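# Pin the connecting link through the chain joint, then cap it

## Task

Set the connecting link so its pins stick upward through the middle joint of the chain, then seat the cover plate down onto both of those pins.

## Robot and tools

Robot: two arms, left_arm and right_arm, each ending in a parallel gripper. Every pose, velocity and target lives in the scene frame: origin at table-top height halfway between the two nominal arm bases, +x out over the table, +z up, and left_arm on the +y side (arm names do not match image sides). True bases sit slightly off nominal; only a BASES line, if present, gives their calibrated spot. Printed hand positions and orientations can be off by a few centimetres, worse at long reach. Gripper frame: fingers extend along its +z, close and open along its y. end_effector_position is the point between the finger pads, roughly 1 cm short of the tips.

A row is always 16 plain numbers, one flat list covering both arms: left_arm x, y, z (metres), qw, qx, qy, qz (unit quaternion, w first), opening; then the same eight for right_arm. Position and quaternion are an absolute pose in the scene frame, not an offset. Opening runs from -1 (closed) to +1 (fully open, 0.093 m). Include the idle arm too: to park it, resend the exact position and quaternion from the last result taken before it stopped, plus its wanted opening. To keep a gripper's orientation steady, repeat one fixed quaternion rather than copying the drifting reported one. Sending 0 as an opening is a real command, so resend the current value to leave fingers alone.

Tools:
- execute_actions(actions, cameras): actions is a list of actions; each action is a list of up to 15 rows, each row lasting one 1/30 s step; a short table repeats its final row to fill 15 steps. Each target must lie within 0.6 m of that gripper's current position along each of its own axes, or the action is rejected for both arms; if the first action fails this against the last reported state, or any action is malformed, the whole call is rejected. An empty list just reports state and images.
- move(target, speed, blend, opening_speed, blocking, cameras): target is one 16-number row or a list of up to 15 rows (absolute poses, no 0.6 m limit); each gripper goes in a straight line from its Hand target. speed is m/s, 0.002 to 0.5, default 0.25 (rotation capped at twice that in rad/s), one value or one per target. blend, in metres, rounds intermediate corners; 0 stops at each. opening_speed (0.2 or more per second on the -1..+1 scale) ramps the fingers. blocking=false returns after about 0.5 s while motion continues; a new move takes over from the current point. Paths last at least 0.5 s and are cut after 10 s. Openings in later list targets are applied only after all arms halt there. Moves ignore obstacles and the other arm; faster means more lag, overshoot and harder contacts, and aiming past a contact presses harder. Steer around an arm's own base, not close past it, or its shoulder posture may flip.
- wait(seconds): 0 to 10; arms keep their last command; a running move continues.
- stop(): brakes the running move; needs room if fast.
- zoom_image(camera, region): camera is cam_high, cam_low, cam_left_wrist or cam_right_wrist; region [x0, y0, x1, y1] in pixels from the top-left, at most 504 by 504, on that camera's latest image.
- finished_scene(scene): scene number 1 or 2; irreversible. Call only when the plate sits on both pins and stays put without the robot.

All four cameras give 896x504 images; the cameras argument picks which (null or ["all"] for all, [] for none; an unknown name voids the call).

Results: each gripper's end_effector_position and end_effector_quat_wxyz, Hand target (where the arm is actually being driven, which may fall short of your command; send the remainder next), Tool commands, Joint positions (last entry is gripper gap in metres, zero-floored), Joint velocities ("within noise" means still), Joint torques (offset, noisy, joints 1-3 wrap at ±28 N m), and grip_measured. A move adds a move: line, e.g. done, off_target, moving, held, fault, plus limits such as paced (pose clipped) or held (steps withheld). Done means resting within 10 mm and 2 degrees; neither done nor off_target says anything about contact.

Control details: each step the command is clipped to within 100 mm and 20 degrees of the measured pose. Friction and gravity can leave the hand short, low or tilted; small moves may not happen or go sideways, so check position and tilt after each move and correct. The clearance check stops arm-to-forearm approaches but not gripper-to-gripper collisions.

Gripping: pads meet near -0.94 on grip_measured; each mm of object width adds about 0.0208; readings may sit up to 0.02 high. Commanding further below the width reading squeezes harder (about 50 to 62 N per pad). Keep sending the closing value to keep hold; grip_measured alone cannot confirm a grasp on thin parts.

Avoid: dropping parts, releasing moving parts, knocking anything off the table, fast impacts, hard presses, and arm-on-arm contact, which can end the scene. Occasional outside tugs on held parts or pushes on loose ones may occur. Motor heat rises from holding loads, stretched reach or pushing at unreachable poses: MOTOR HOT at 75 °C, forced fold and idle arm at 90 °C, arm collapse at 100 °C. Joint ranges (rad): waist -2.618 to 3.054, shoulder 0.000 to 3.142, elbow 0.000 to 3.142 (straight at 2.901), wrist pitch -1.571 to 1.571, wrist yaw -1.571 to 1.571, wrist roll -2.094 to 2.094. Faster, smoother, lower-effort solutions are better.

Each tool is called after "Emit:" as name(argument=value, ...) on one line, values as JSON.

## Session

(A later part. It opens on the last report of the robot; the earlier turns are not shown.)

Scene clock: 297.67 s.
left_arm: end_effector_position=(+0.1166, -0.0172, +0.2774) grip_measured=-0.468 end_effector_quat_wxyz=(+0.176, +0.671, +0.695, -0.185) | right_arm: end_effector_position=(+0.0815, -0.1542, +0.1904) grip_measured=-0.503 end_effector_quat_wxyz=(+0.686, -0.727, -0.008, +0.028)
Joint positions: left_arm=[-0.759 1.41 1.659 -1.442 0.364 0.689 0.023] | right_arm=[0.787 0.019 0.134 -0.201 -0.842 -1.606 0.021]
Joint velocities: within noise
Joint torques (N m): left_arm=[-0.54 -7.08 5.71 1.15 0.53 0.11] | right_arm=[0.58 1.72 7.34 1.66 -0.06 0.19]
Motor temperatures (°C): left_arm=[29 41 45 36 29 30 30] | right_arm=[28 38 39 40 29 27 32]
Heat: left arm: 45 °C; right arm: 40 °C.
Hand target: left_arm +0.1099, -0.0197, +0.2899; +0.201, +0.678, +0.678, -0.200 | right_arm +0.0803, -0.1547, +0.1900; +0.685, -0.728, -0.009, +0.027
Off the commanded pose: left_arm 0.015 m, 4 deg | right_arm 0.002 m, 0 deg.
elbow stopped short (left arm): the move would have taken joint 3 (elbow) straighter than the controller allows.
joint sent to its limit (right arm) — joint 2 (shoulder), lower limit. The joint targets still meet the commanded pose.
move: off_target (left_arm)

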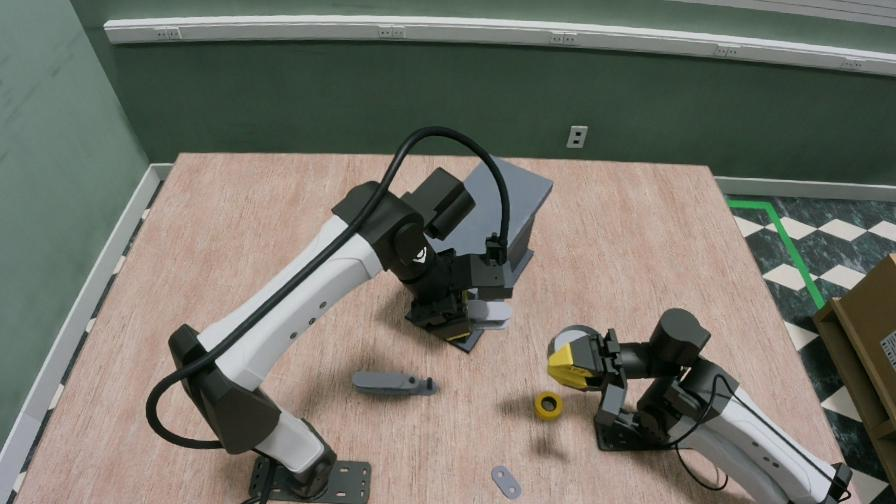

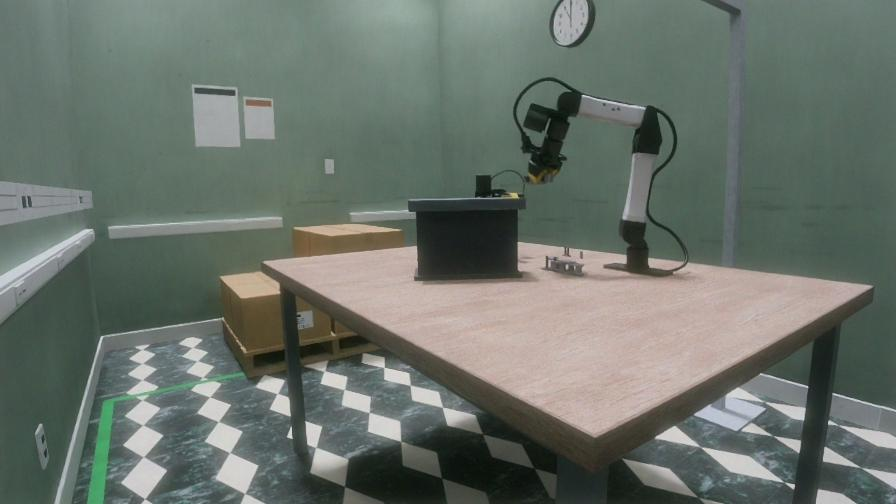

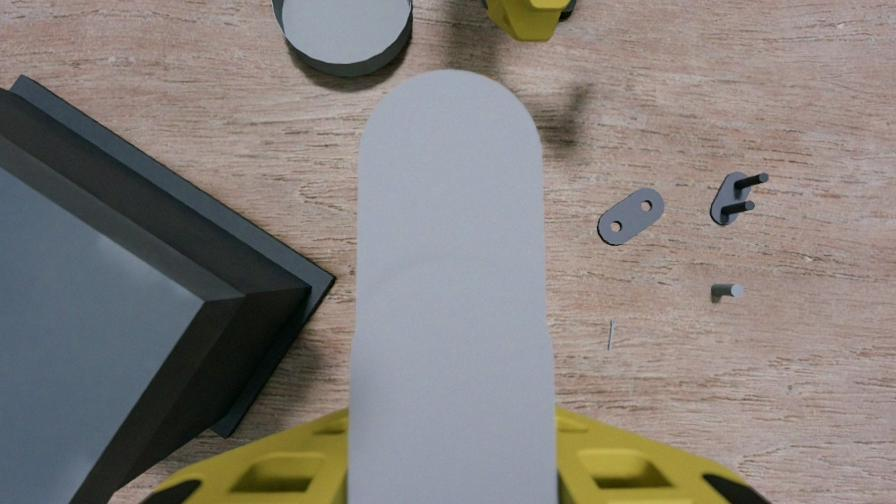

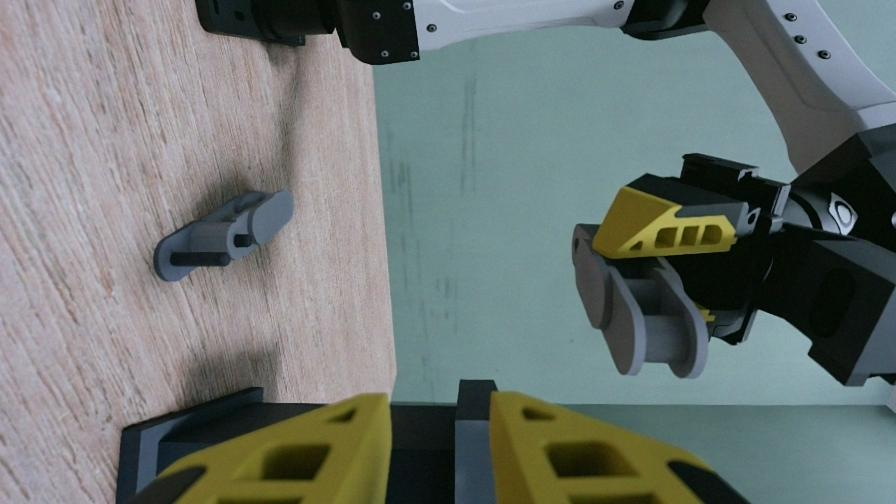

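Emit:
move(target=[[0.11,-0.02,0.285,0.2008,0.6780,0.6780,-0.2008,-0.55,0.20,-0.22,0.28,0.2460,-0.4794,0.8303,0.1420,0.0]], speed=0.2)

Scene clock: 304.50 s.
left_arm: end_effector_position=(+0.1134, -0.0141, +0.2713) grip_measured=-0.468 end_effector_quat_wxyz=(+0.168, +0.672, +0.697, -0.185) | right_arm: end_effector_position=(+0.2000, -0.2195, +0.2758) grip_measured=-0.003 end_effector_quat_wxyz=(+0.247, -0.486, +0.827, +0.138)
Joint positions: left_arm=[-0.759 1.4 1.63 -1.442 0.364 0.691 0.023] | right_arm=[0.574 1.034 1.387 -1.401 -0.252 -0.429 0.045]
Joint velocities: within noise
Joint torques (N m): left_arm=[-0.54 -6.94 5.68 1.28 0.53 0.11] | right_arm=[-0.62 -0.46 8.01 1.23 -0.33 0.26]
Motor temperatures (°C): left_arm=[29 40 44 36 29 30 30] | right_arm=[28 38 40 40 29 27 32]
Heat: left arm: 44 °C; right arm: 40 °C.
Hand target: left_arm +0.1097, -0.0195, +0.2851; +0.200, +0.678, +0.678, -0.200 | right_arm +0.2000, -0.2200, +0.2800; +0.246, -0.479, +0.830, +0.142
Off the commanded pose: left_arm 0.015 m, 5 deg | right_arm 0.004 m, 1 deg.
move: off_target (left_arm)

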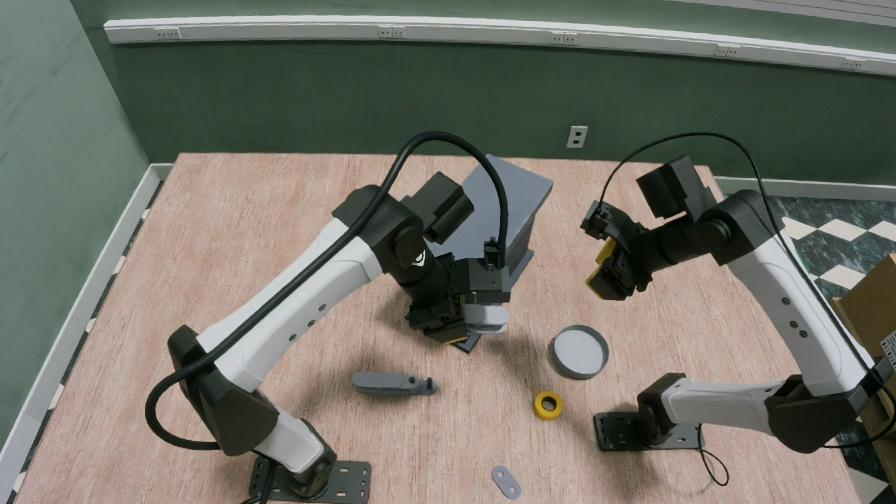

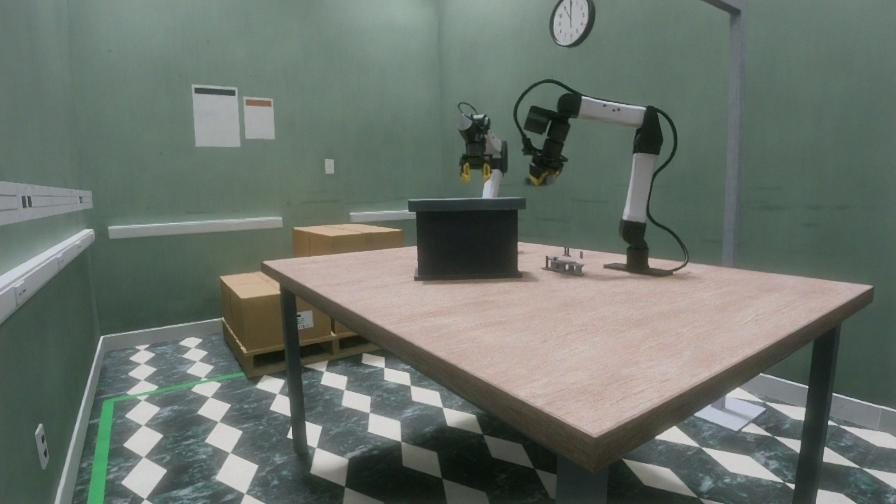

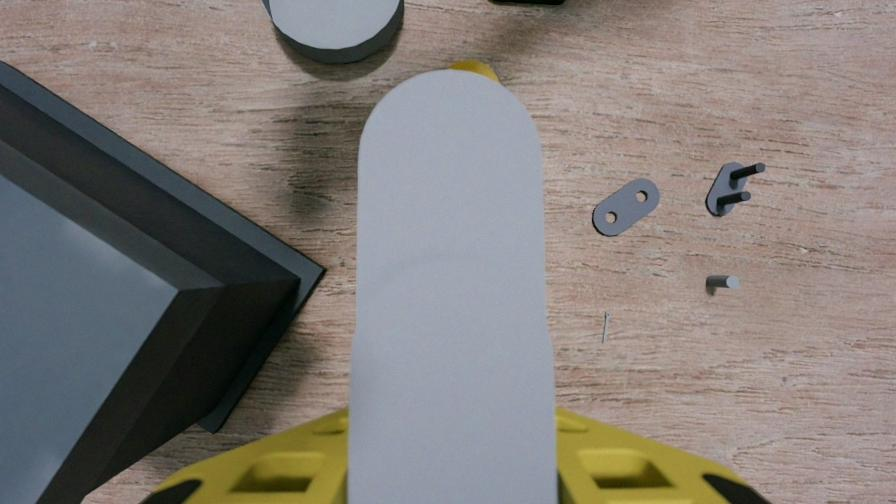

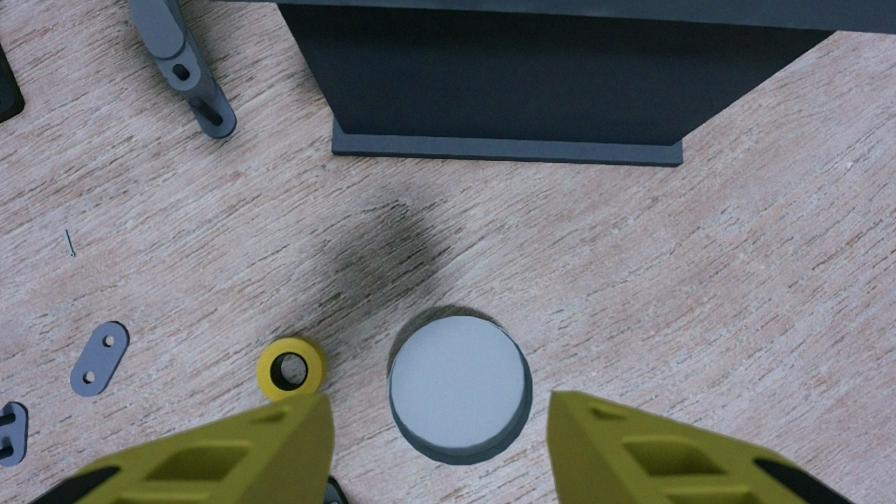

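Emit:
move(target=[[0.115,-0.068,0.18,0.2008,0.6780,0.6780,-0.2008,-0.55,0.20,-0.22,0.28,0.2460,-0.4794,0.8303,0.1420,0.0],[0.115,-0.068,0.07,0.2008,0.6780,0.6780,-0.2008,-0.55,0.20,-0.22,0.28,0.2460,-0.4794,0.8303,0.1420,0.0]], speed=0.12, blend=0.02)

Scene clock: 307.77 s.
left_arm: end_effector_position=(+0.1104, -0.0567, +0.0654) grip_measured=-0.468 end_effector_quat_wxyz=(+0.180, +0.681, +0.683, -0.193) | right_arm: end_effector_position=(+0.1997, -0.2195, +0.2757) grip_measured=-0.003 end_effector_quat_wxyz=(+0.247, -0.486, +0.827, +0.139)
Joint positions: left_arm=[-0.875 1.457 0.819 -0.512 0.338 0.602 0.023] | right_arm=[0.574 1.034 1.387 -1.402 -0.252 -0.429 0.045]
Joint velocities: within noise
Joint torques (N m): left_arm=[-0.69 -4.34 6.3 1.54 0.28 -0.2] | right_arm=[-0.61 -0.44 8.01 1.23 -0.31 0.25]
Motor temperatures (°C): left_arm=[29 40 44 36 29 30 30] | right_arm=[28 38 40 40 29 27 32]
Heat: left arm: 44 °C; right arm: 40 °C.
Hand target: left_arm +0.1147, -0.0674, +0.0704; +0.200, +0.678, +0.678, -0.201 | right_arm +0.2000, -0.2200, +0.2800; +0.246, -0.479, +0.830, +0.142
Off the commanded pose: left_arm 0.013 m, 3 deg | right_arm 0.004 m, 1 deg.
move: off_target (left_arm)

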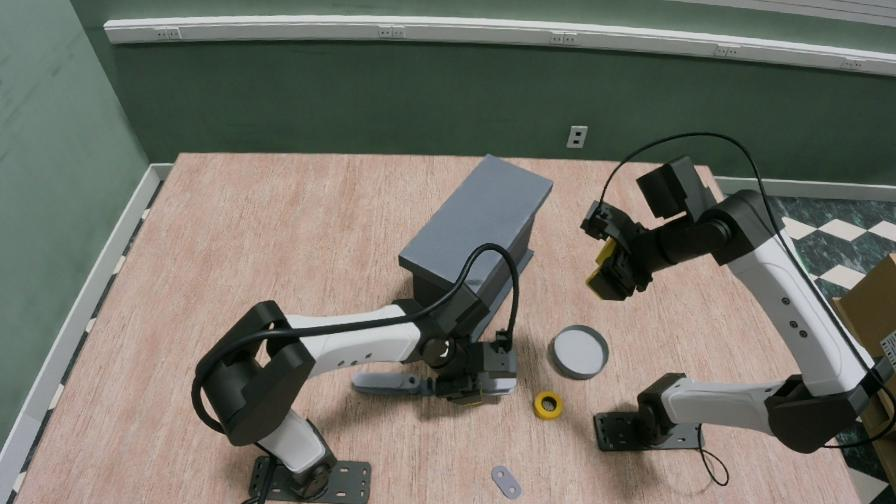

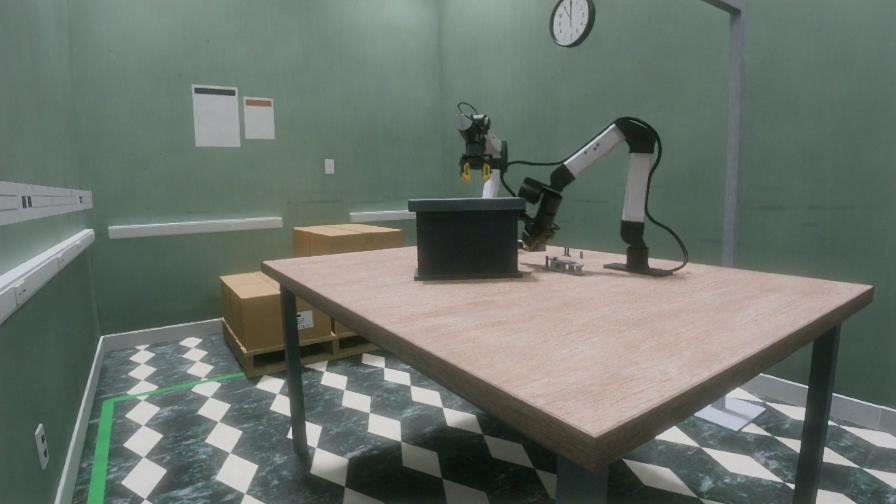

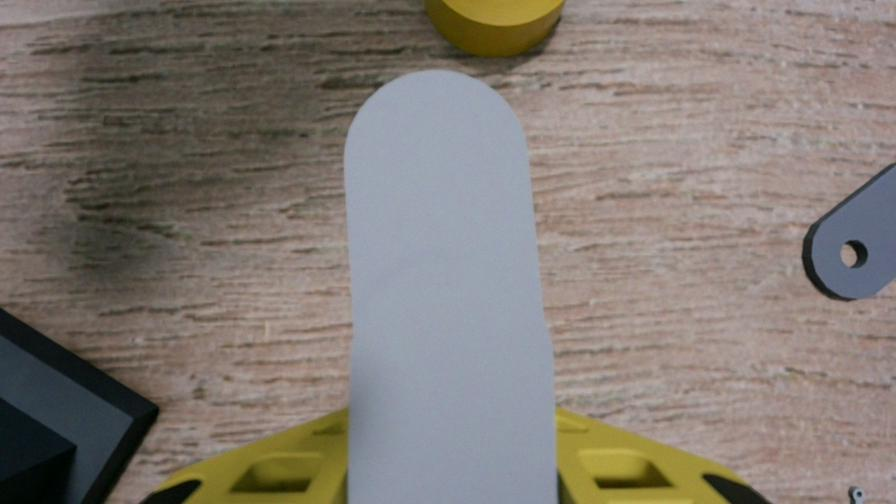

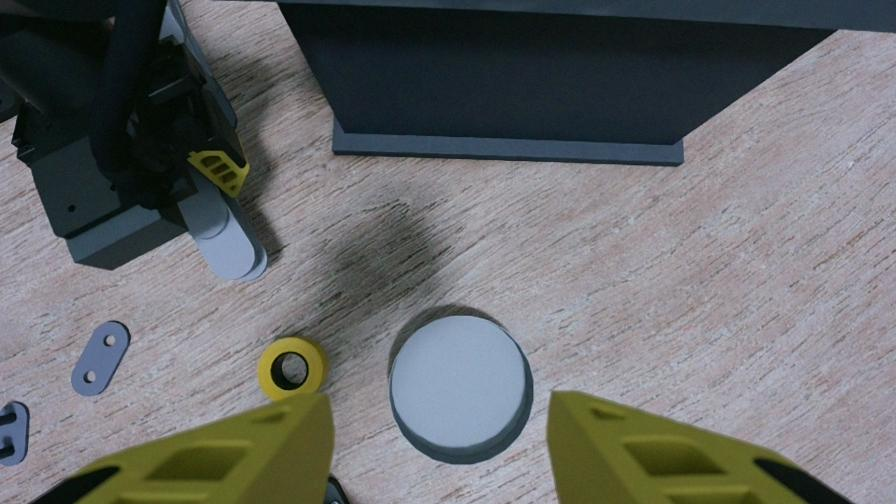

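Emit:
move(target=[[0.119,-0.082,0.045,0.2008,0.6780,0.6780,-0.2008,-0.55,0.20,-0.22,0.28,0.2460,-0.4794,0.8303,0.1420,0.0]], speed=0.06, cameras=["cam_left_wrist","cam_high"])

Scene clock: 309.37 s.
left_arm: end_effector_position=(+0.1135, -0.0715, +0.0411) grip_measured=-0.468 end_effector_quat_wxyz=(+0.179, +0.682, +0.682, -0.193) | right_arm: end_effector_position=(+0.1997, -0.2195, +0.2757) grip_measured=-0.003 end_effector_quat_wxyz=(+0.247, -0.486, +0.827, +0.139)
Joint positions: left_arm=[-0.9 1.556 0.802 -0.389 0.33 0.582 0.023] | right_arm=[0.574 1.034 1.387 -1.402 -0.252 -0.429 0.045]
Joint velocities: within noise
Joint torques (N m): left_arm=[-0.42 -4.9 5.94 1.56 0.26 -0.18] | right_arm=[-0.62 -0.44 7.99 1.23 -0.31 0.25]
Motor temperatures (°C): left_arm=[29 40 45 36 29 30 30] | right_arm=[28 38 40 40 29 27 32]
Heat: left arm: 45 °C; right arm: 40 °C.
Hand target: left_arm +0.1188, -0.0816, +0.0455; +0.200, +0.678, +0.678, -0.201 | right_arm +0.2000, -0.2200, +0.2800; +0.246, -0.479, +0.830, +0.142
Off the commanded pose: left_arm 0.013 m, 3 deg | right_arm 0.004 m, 1 deg.
move: off_target (left_arm)
Images, in order (width x height): cam_high 896x504, cam_left_wrist 896x504.

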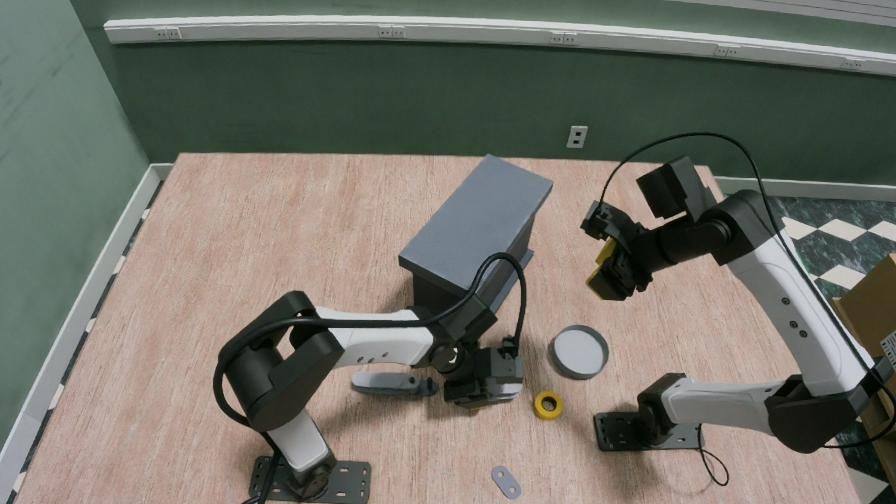

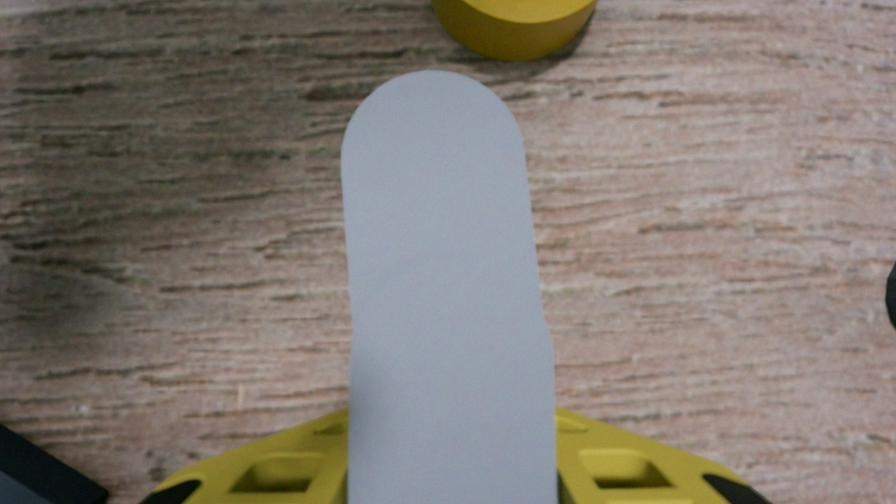

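Emit:
move(target=[[0.119,-0.081,0.024,0.2008,0.6780,0.6780,-0.2008,-0.55,0.20,-0.22,0.28,0.2460,-0.4794,0.8303,0.1420,0.0]], speed=0.05, cameras=["cam_left_wrist","cam_right_wrist"])

Emit:
zoom_image(camera="cam_right_wrist", region=[120, 120, 320, 320])

Scene clock: 310.83 s.
left_arm: end_effector_position=(+0.1140, -0.0722, +0.0213) grip_measured=-0.468 end_effector_quat_wxyz=(+0.181, +0.682, +0.681, -0.193) | right_arm: end_effector_position=(+0.1997, -0.2195, +0.2757) grip_measured=-0.003 end_effector_quat_wxyz=(+0.247, -0.486, +0.827, +0.139)
Joint positions: left_arm=[-0.9 1.605 0.757 -0.293 0.33 0.582 0.023] | right_arm=[0.574 1.034 1.387 -1.402 -0.252 -0.429 0.045]
Joint velocities: within noise
Joint torques (N m): left_arm=[-0.24 -5.14 5.22 1.56 0.26 -0.17] | right_arm=[-0.62 -0.46 7.99 1.23 -0.31 0.25]
Motor temperatures (°C): left_arm=[29 40 45 36 29 30 30] | right_arm=[28 38 40 40 29 27 32]
Heat: left arm: 45 °C; right arm: 40 °C.
Hand target: left_arm +0.1187, -0.0806, +0.0244; +0.200, +0.678, +0.678, -0.201 | right_arm +0.2000, -0.2200, +0.2800; +0.246, -0.479, +0.830, +0.142
Off the commanded pose: left_arm 0.010 m, 3 deg | right_arm 0.004 m, 1 deg.
move: off_target (left_arm)
Images, in order (width x height): cam_left_wrist 896x504, cam_right_wrist 896x504.

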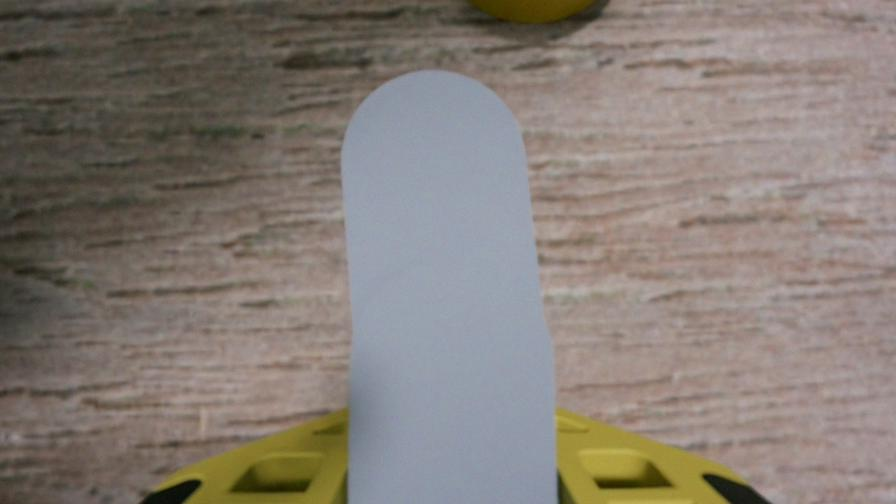

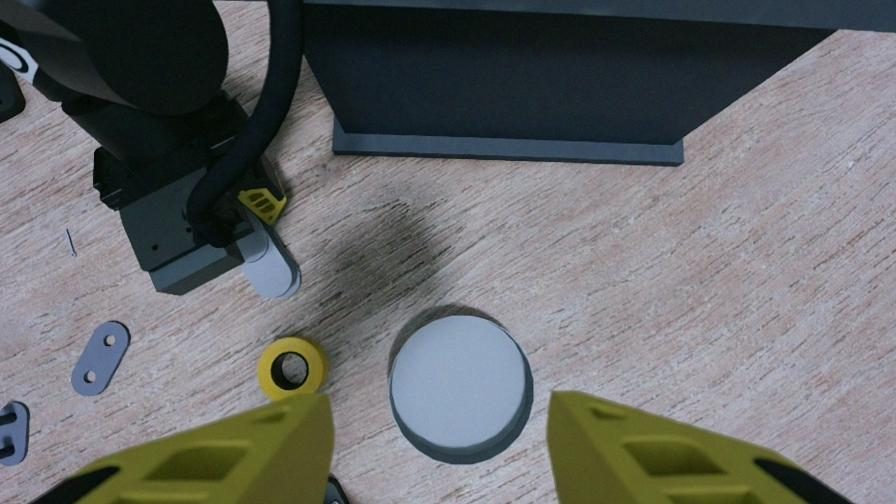

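Scaled by 2.520 from the camera's 896x504 image, which has a finer 1280x720 frame.

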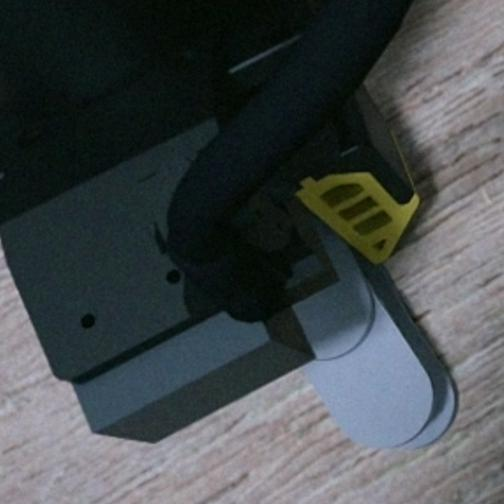

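Emit:
move(target=[[0.119,-0.081,0.018,0.2008,0.6780,0.6780,-0.2008,-0.55,0.20,-0.22,0.28,0.2460,-0.4794,0.8303,0.1420,0.0]], speed=0.03, cameras=["cam_left_wrist"])

Scene clock: 311.90 s.
left_arm: end_effector_position=(+0.1168, -0.0757, +0.0201) grip_measured=-0.468 end_effector_quat_wxyz=(+0.192, +0.682, +0.678, -0.195) | right_arm: end_effector_position=(+0.1997, -0.2195, +0.2757) grip_measured=-0.003 end_effector_quat_wxyz=(+0.247, -0.486, +0.827, +0.139)
Joint positions: left_arm=[-0.9 1.612 0.748 -0.253 0.33 0.582 0.023] | right_arm=[0.574 1.034 1.387 -1.402 -0.252 -0.429 0.045]
Joint velocities: within noise
Joint torques (N m): left_arm=[-0.27 -4.33 4.94 1.52 0.27 -0.17] | right_arm=[-0.64 -0.47 7.99 1.23 -0.31 0.25]
Motor temperatures (°C): left_arm=[29 40 45 36 29 30 30] | right_arm=[28 38 40 40 29 27 32]
Heat: left arm: 45 °C; right arm: 40 °C.
Hand target: left_arm +0.1189, -0.0808, +0.0182; +0.200, +0.678, +0.678, -0.201 | right_arm +0.2000, -0.2200, +0.2800; +0.246, -0.479, +0.830, +0.142
Off the commanded pose: left_arm 0.006 m, 1 deg | right_arm 0.004 m, 1 deg.
move: done
Images, in order (width x height): cam_left_wrist 896x504.

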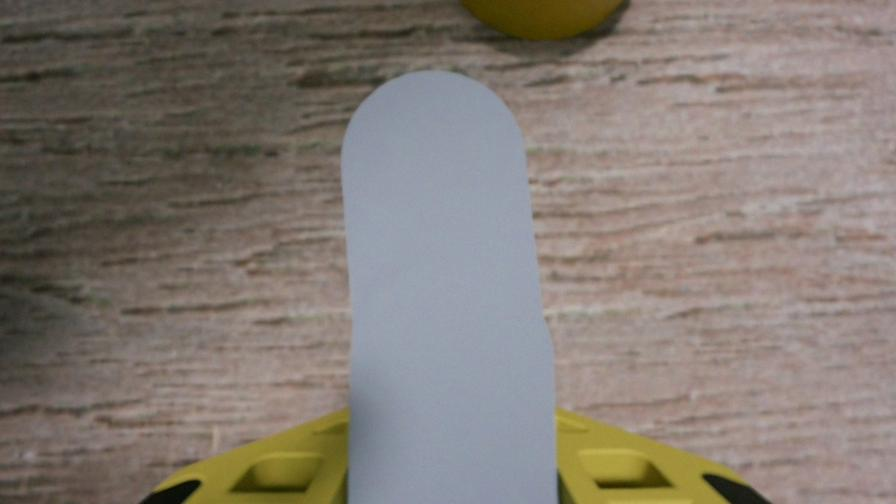

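Emit:
move(target=[[0.1175,-0.0775,0.0195,0.2008,0.6780,0.6780,-0.2008,-0.05,0.20,-0.22,0.28,0.2460,-0.4794,0.8303,0.1420,0.0]], opening_speed=0.3, cameras=["cam_left_wrist"])

Scene clock: 314.13 s.
left_arm: end_effector_position=(+0.1181, -0.0781, +0.0207) grip_measured=-0.052 end_effector_quat_wxyz=(+0.200, +0.682, +0.676, -0.197) | right_arm: end_effector_position=(+0.1997, -0.2195, +0.2756) grip_measured=-0.003 end_effector_quat_wxyz=(+0.246, -0.486, +0.827, +0.139)
Joint positions: left_arm=[-0.9 1.612 0.741 -0.228 0.333 0.582 0.043] | right_arm=[0.574 1.034 1.387 -1.403 -0.252 -0.429 0.045]
Joint velocities: within noise
Joint torques (N m): left_arm=[0.01 -5.81 4.57 1.29 0.26 -0.14] | right_arm=[-0.64 -0.46 8.01 1.23 -0.31 0.25]
Motor temperatures (°C): left_arm=[29 39 44 36 29 30 30] | right_arm=[28 38 41 40 29 27 32]
Heat: left arm: 44 °C; right arm: 41 °C.
Hand target: left_arm +0.1175, -0.0776, +0.0195; +0.201, +0.678, +0.678, -0.201 | right_arm +0.2000, -0.2200, +0.2799; +0.246, -0.479, +0.830, +0.142
Off the commanded pose: left_arm 0.001 m, 1 deg | right_arm 0.004 m, 1 deg.
move: done
Images, in order (width x height): cam_left_wrist 896x504.

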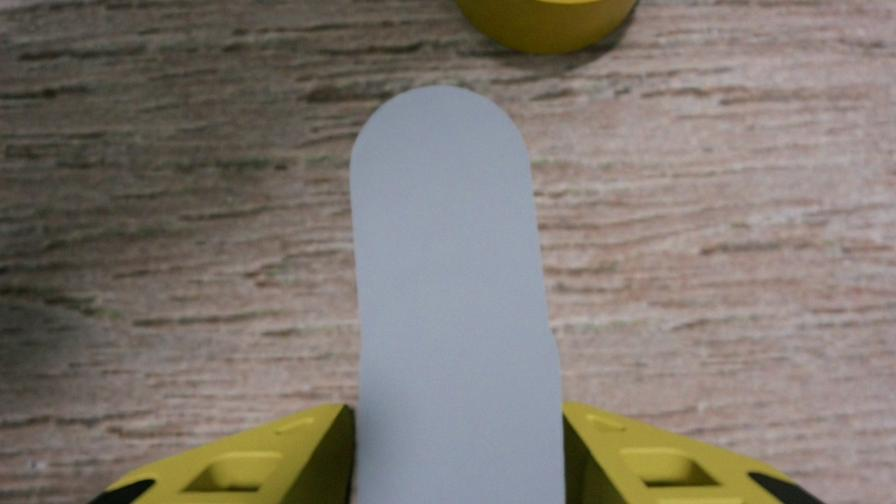

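Emit:
move(target=[[0.1170,-0.0775,0.0205,0.2008,0.6780,0.6780,-0.2008,0.1,0.20,-0.22,0.28,0.2460,-0.4794,0.8303,0.1420,0.0],[0.1170,-0.039,0.080,0.2008,0.6780,0.6780,-0.2008,0.1,0.20,-0.22,0.28,0.2460,-0.4794,0.8303,0.1420,0.0],[0.115,0.03,0.19,0.2008,0.6780,0.6780,-0.2008,0.1,0.20,-0.22,0.28,0.2460,-0.4794,0.8303,0.1420,0.0],[0.14,0.16,0.25,0.2624,0.3669,0.8858,-0.1087,0.1,0.20,-0.22,0.28,0.2460,-0.4794,0.8303,0.1420,0.0]], opening_speed=0.4, speed=[0.03,0.06,0.15,0.25], blend=[0,0.01,0.03,0])

Scene clock: 319.90 s.
left_arm: end_effector_position=(+0.1427, +0.1568, +0.2459) grip_measured=+0.098 end_effector_quat_wxyz=(+0.263, +0.376, +0.881, -0.114) | right_arm: end_effector_position=(+0.1997, -0.2195, +0.2756) grip_measured=-0.003 end_effector_quat_wxyz=(+0.246, -0.486, +0.827, +0.139)
Joint positions: left_arm=[0.004 0.978 1.24 -1.403 0.405 0.704 0.05] | right_arm=[0.574 1.034 1.387 -1.403 -0.252 -0.429 0.045]
Joint velocities: within noise
Joint torques (N m): left_arm=[0.28 -0.96 7.12 0.91 0.12 -0.2] | right_arm=[-0.64 -0.44 8.01 1.23 -0.31 0.25]
Motor temperatures (°C): left_arm=[29 39 45 36 29 30 30] | right_arm=[28 38 41 40 29 27 32]
Heat: left arm: 45 °C; right arm: 41 °C.
Hand target: left_arm +0.1399, +0.1599, +0.2499; +0.263, +0.367, +0.886, -0.109 | right_arm +0.2000, -0.2200, +0.2799; +0.246, -0.479, +0.830, +0.142
Off the commanded pose: left_arm 0.006 m, 1 deg | right_arm 0.004 m, 1 deg.
move: done

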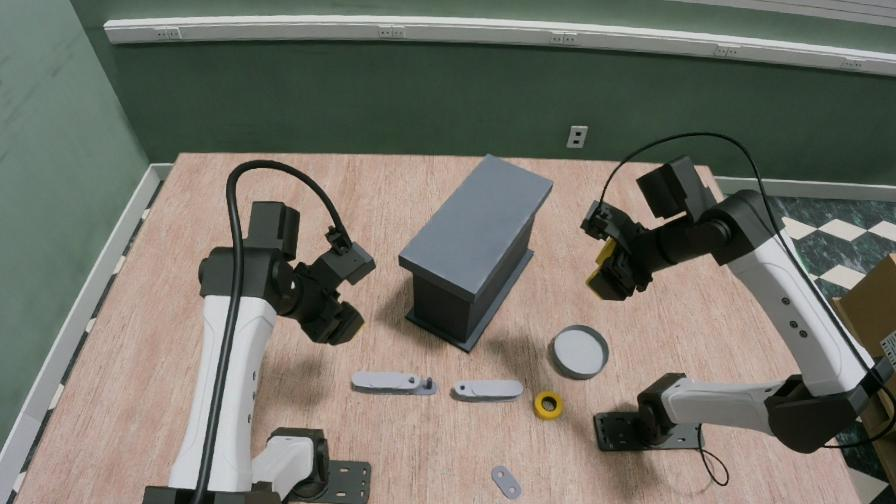

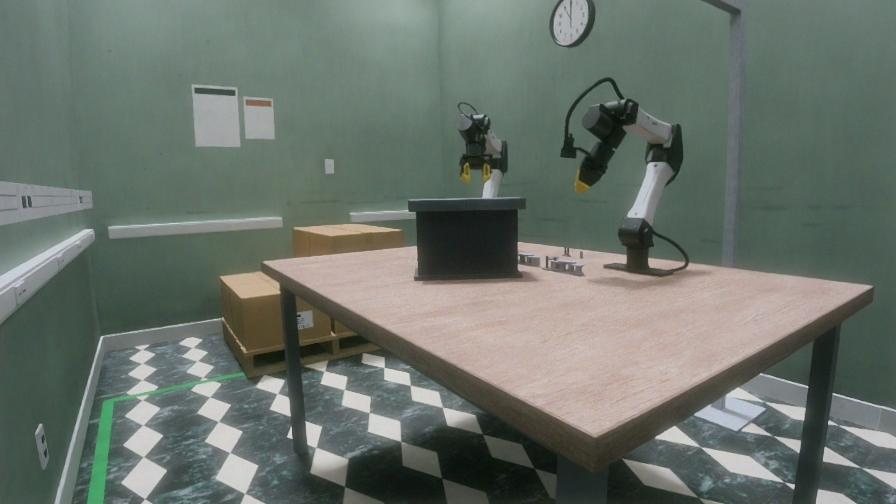

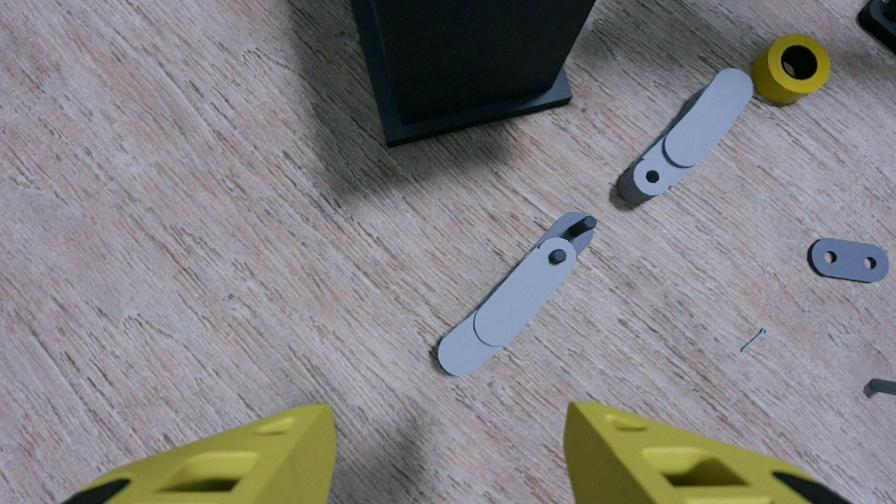

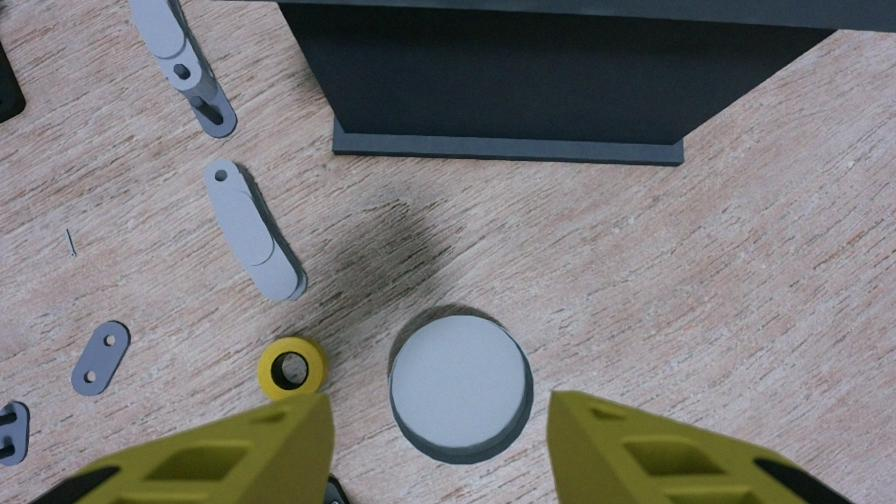

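Emit:
move(target=[[0.1399,0.1599,0.2499,0.263,0.367,0.886,-0.109,0.1,0.16,-0.16,0.23,0.2262,-0.5864,0.7641,0.1736,0.1],[0.1399,0.1599,0.2499,0.263,0.367,0.886,-0.109,0.1,0.117,-0.095,0.15,0.2008,-0.6780,0.6780,0.2008,0.1]], speed=0.2, blend=0.02)

Scene clock: 323.27 s.
left_arm: end_effector_position=(+0.1425, +0.1568, +0.2459) grip_measured=+0.098 end_effector_quat_wxyz=(+0.263, +0.376, +0.881, -0.114) | right_arm: end_effector_position=(+0.1179, -0.0944, +0.1564) grip_measured=+0.097 end_effector_quat_wxyz=(-0.207, +0.677, -0.675, -0.206)
Joint positions: left_arm=[0.004 0.978 1.24 -1.404 0.405 0.703 0.05] | right_arm=[1.185 1.115 0.908 -0.806 -0.216 -0.334 0.05]
Joint velocities: within noise
Joint torques (N m): left_arm=[0.31 -1.1 6.98 0.92 0.12 -0.2] | right_arm=[0.51 -2.43 6.28 1.47 -0.14 0.22]
Motor temperatures (°C): left_arm=[29 38 45 36 29 30 30] | right_arm=[28 38 41 40 29 27 32]
Heat: left arm: 45 °C; right arm: 41 °C.
Hand target: left_arm +0.1398, +0.1598, +0.2498; +0.263, +0.367, +0.886, -0.109 | right_arm +0.1170, -0.0951, +0.1501; -0.201, +0.678, -0.678, -0.201
Off the commanded pose: left_arm 0.006 m, 1 deg | right_arm 0.006 m, 1 deg.
move: done

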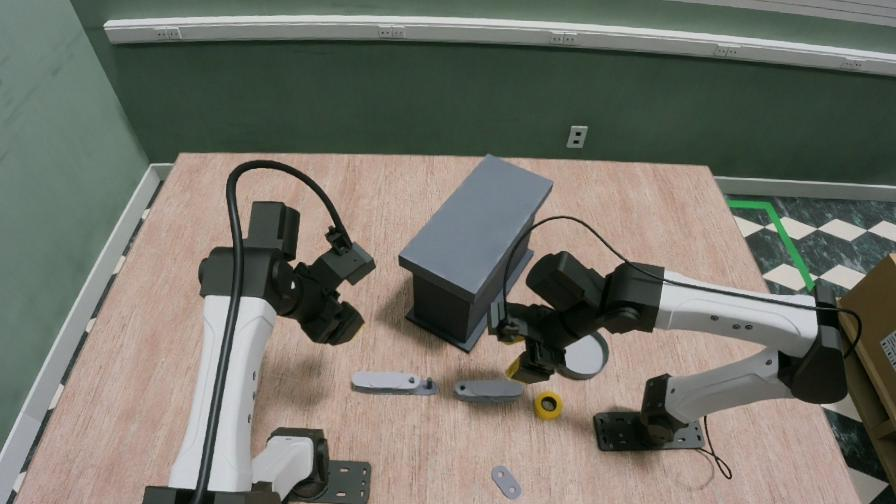

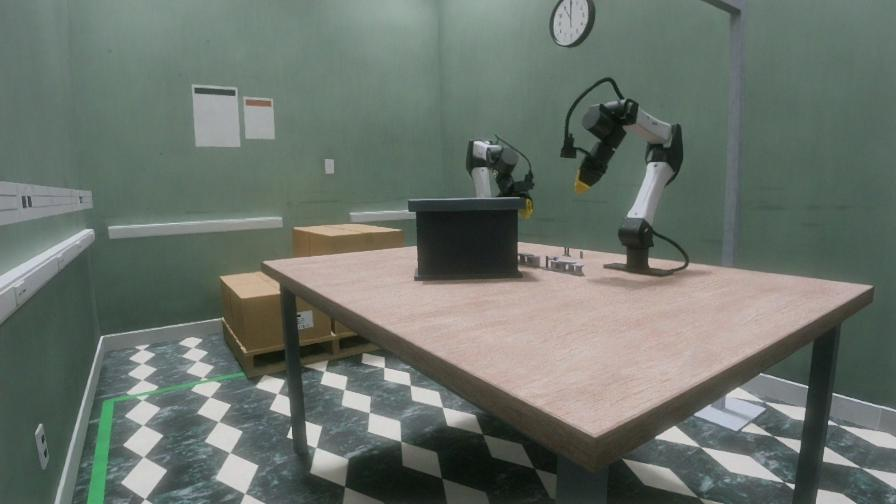

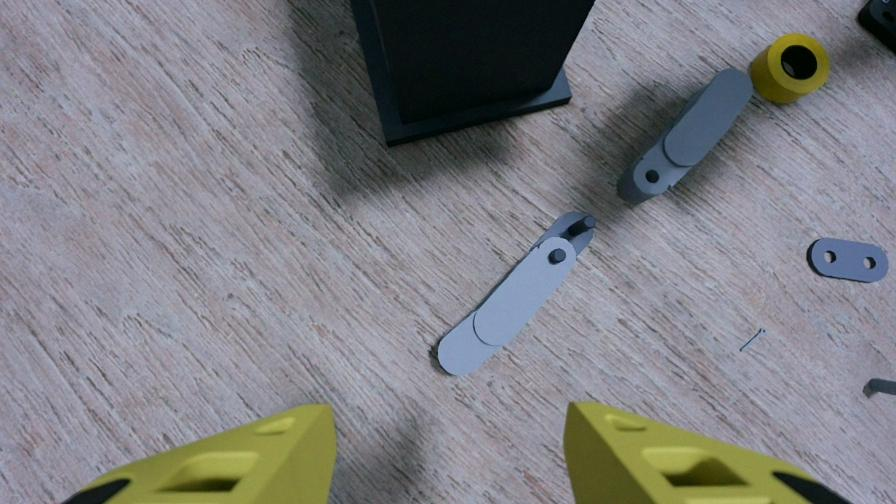

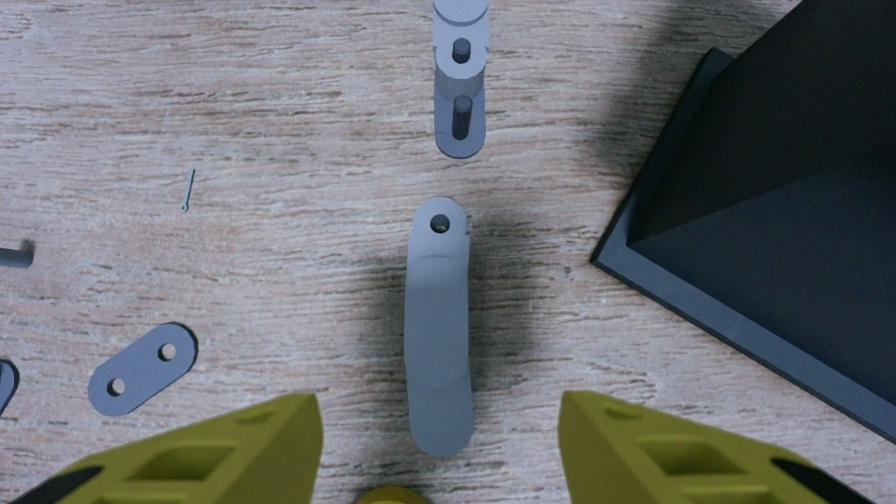

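Emit:
move(target=[[0.1399,0.1599,0.2499,0.263,0.367,0.886,-0.109,0.1,0.1145,-0.064,0.09,0.2026,-0.6720,0.6839,0.1991,0.1],[0.1399,0.1599,0.2499,0.263,0.367,0.886,-0.109,0.1,0.1145,-0.064,0.045,0.2026,-0.6720,0.6839,0.1991,0.1]], speed=0.08, blend=0.01, cameras=["cam_left_wrist","cam_right_wrist"])

Scene clock: 326.60 s.
left_arm: end_effector_position=(+0.1425, +0.1568, +0.2459) grip_measured=+0.098 end_effector_quat_wxyz=(+0.263, +0.376, +0.881, -0.114) | right_arm: end_effector_position=(+0.1167, -0.0610, +0.0526) grip_measured=+0.097 end_effector_quat_wxyz=(-0.211, +0.672, -0.680, -0.205)
Joint positions: left_arm=[0.004 0.978 1.24 -1.404 0.405 0.703 0.05] | right_arm=[1.253 1.346 0.624 -0.273 -0.171 -0.263 0.05]
Joint velocities: within noise
Joint torques (N m): left_arm=[0.31 -1.07 6.99 0.92 0.13 -0.19] | right_arm=[0.58 -3.74 5.74 1.53 -0.11 0.25]
Motor temperatures (°C): left_arm=[29 38 45 36 29 30 30] | right_arm=[28 38 41 40 29 27 32]
Heat: left arm: 45 °C; right arm: 41 °C.
Hand target: left_arm +0.1398, +0.1598, +0.2498; +0.263, +0.367, +0.886, -0.109 | right_arm +0.1146, -0.0641, +0.0452; -0.203, +0.672, -0.684, -0.199
Off the commanded pose: left_arm 0.006 m, 1 deg | right_arm 0.008 m, 1 deg.
move: done
Images, in order (width x height): cam_left_wrist 896x504, cam_right_wrist 896x504.

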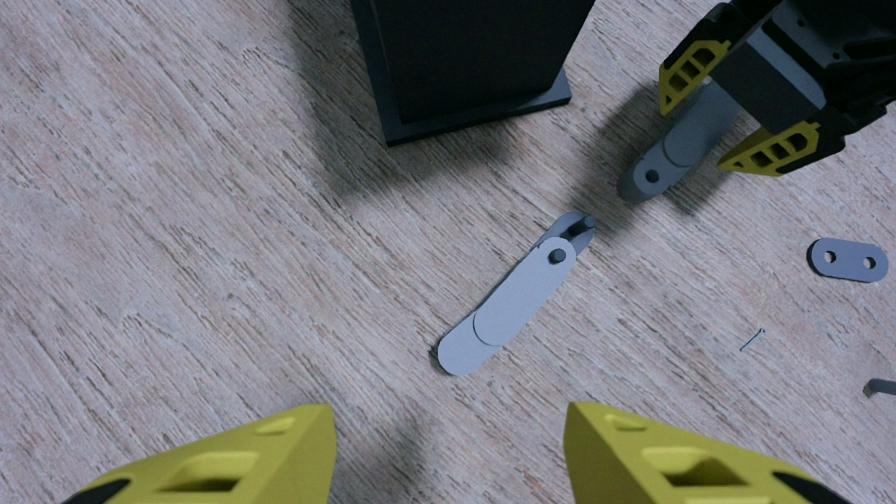

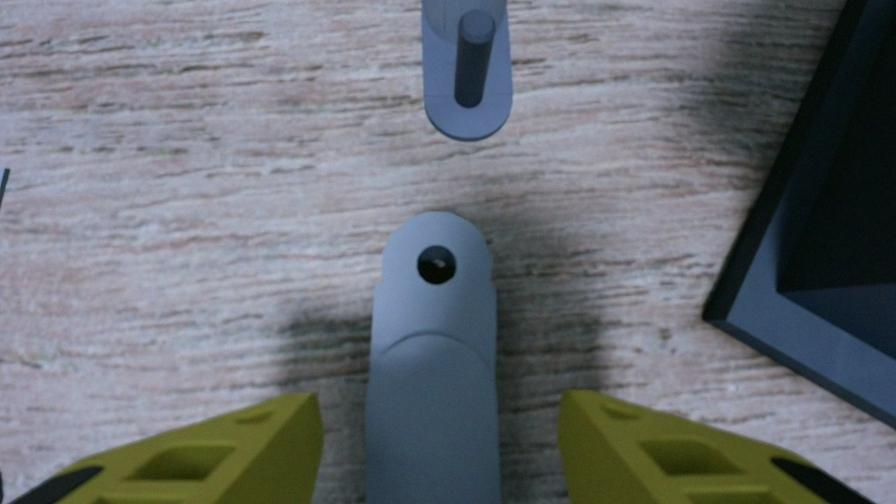

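Emit:
move(target=[[0.1399,0.1599,0.2499,0.263,0.367,0.886,-0.109,0.1,0.1125,-0.066,0.019,0.2043,-0.6661,0.6897,0.1973,0.1]], speed=0.05, cameras=["cam_left_wrist","cam_right_wrist"])

Scene clock: 328.27 s.
left_arm: end_effector_position=(+0.1425, +0.1568, +0.2459) grip_measured=+0.098 end_effector_quat_wxyz=(+0.263, +0.376, +0.881, -0.114) | right_arm: end_effector_position=(+0.1149, -0.0621, +0.0268) grip_measured=+0.097 end_effector_quat_wxyz=(-0.213, +0.666, -0.685, -0.204)
Joint positions: left_arm=[0.004 0.978 1.24 -1.404 0.405 0.703 0.05] | right_arm=[1.266 1.405 0.547 -0.133 -0.155 -0.237 0.05]
Joint velocities: within noise
Joint torques (N m): left_arm=[0.31 -1.09 6.98 0.92 0.13 -0.2] | right_arm=[0.58 -3.84 5.33 1.48 -0.1 0.28]
Motor temperatures (°C): left_arm=[29 38 46 36 29 30 30] | right_arm=[28 38 40 40 29 27 32]
Heat: left arm: 46 °C; right arm: 40 °C.
Hand target: left_arm +0.1398, +0.1598, +0.2498; +0.263, +0.367, +0.886, -0.109 | right_arm +0.1125, -0.0661, +0.0192; -0.204, +0.666, -0.690, -0.197
Off the commanded pose: left_arm 0.006 m, 1 deg | right_arm 0.009 m, 1 deg.
move: done
Images, in order (width x height): cam_left_wrist 896x504, cam_right_wrist 896x504.

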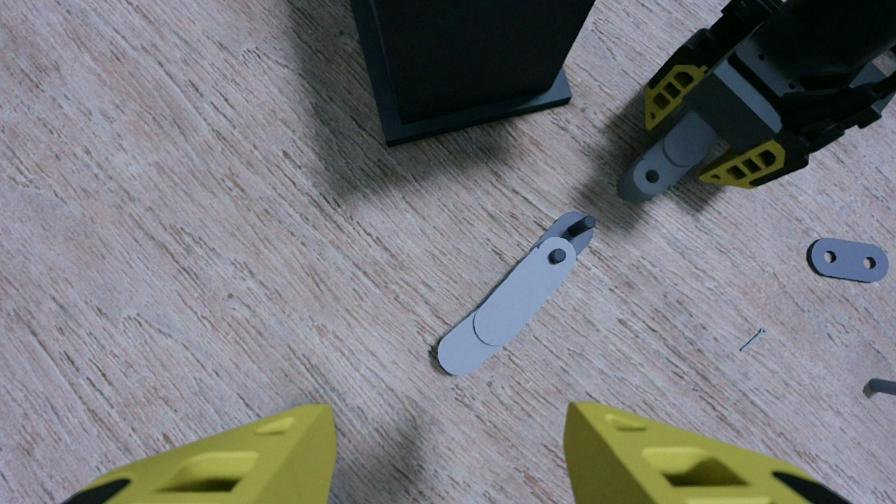

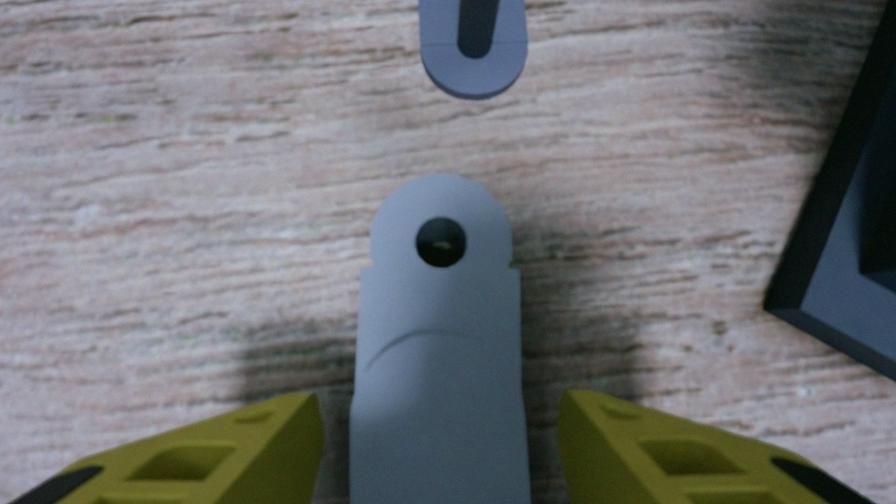

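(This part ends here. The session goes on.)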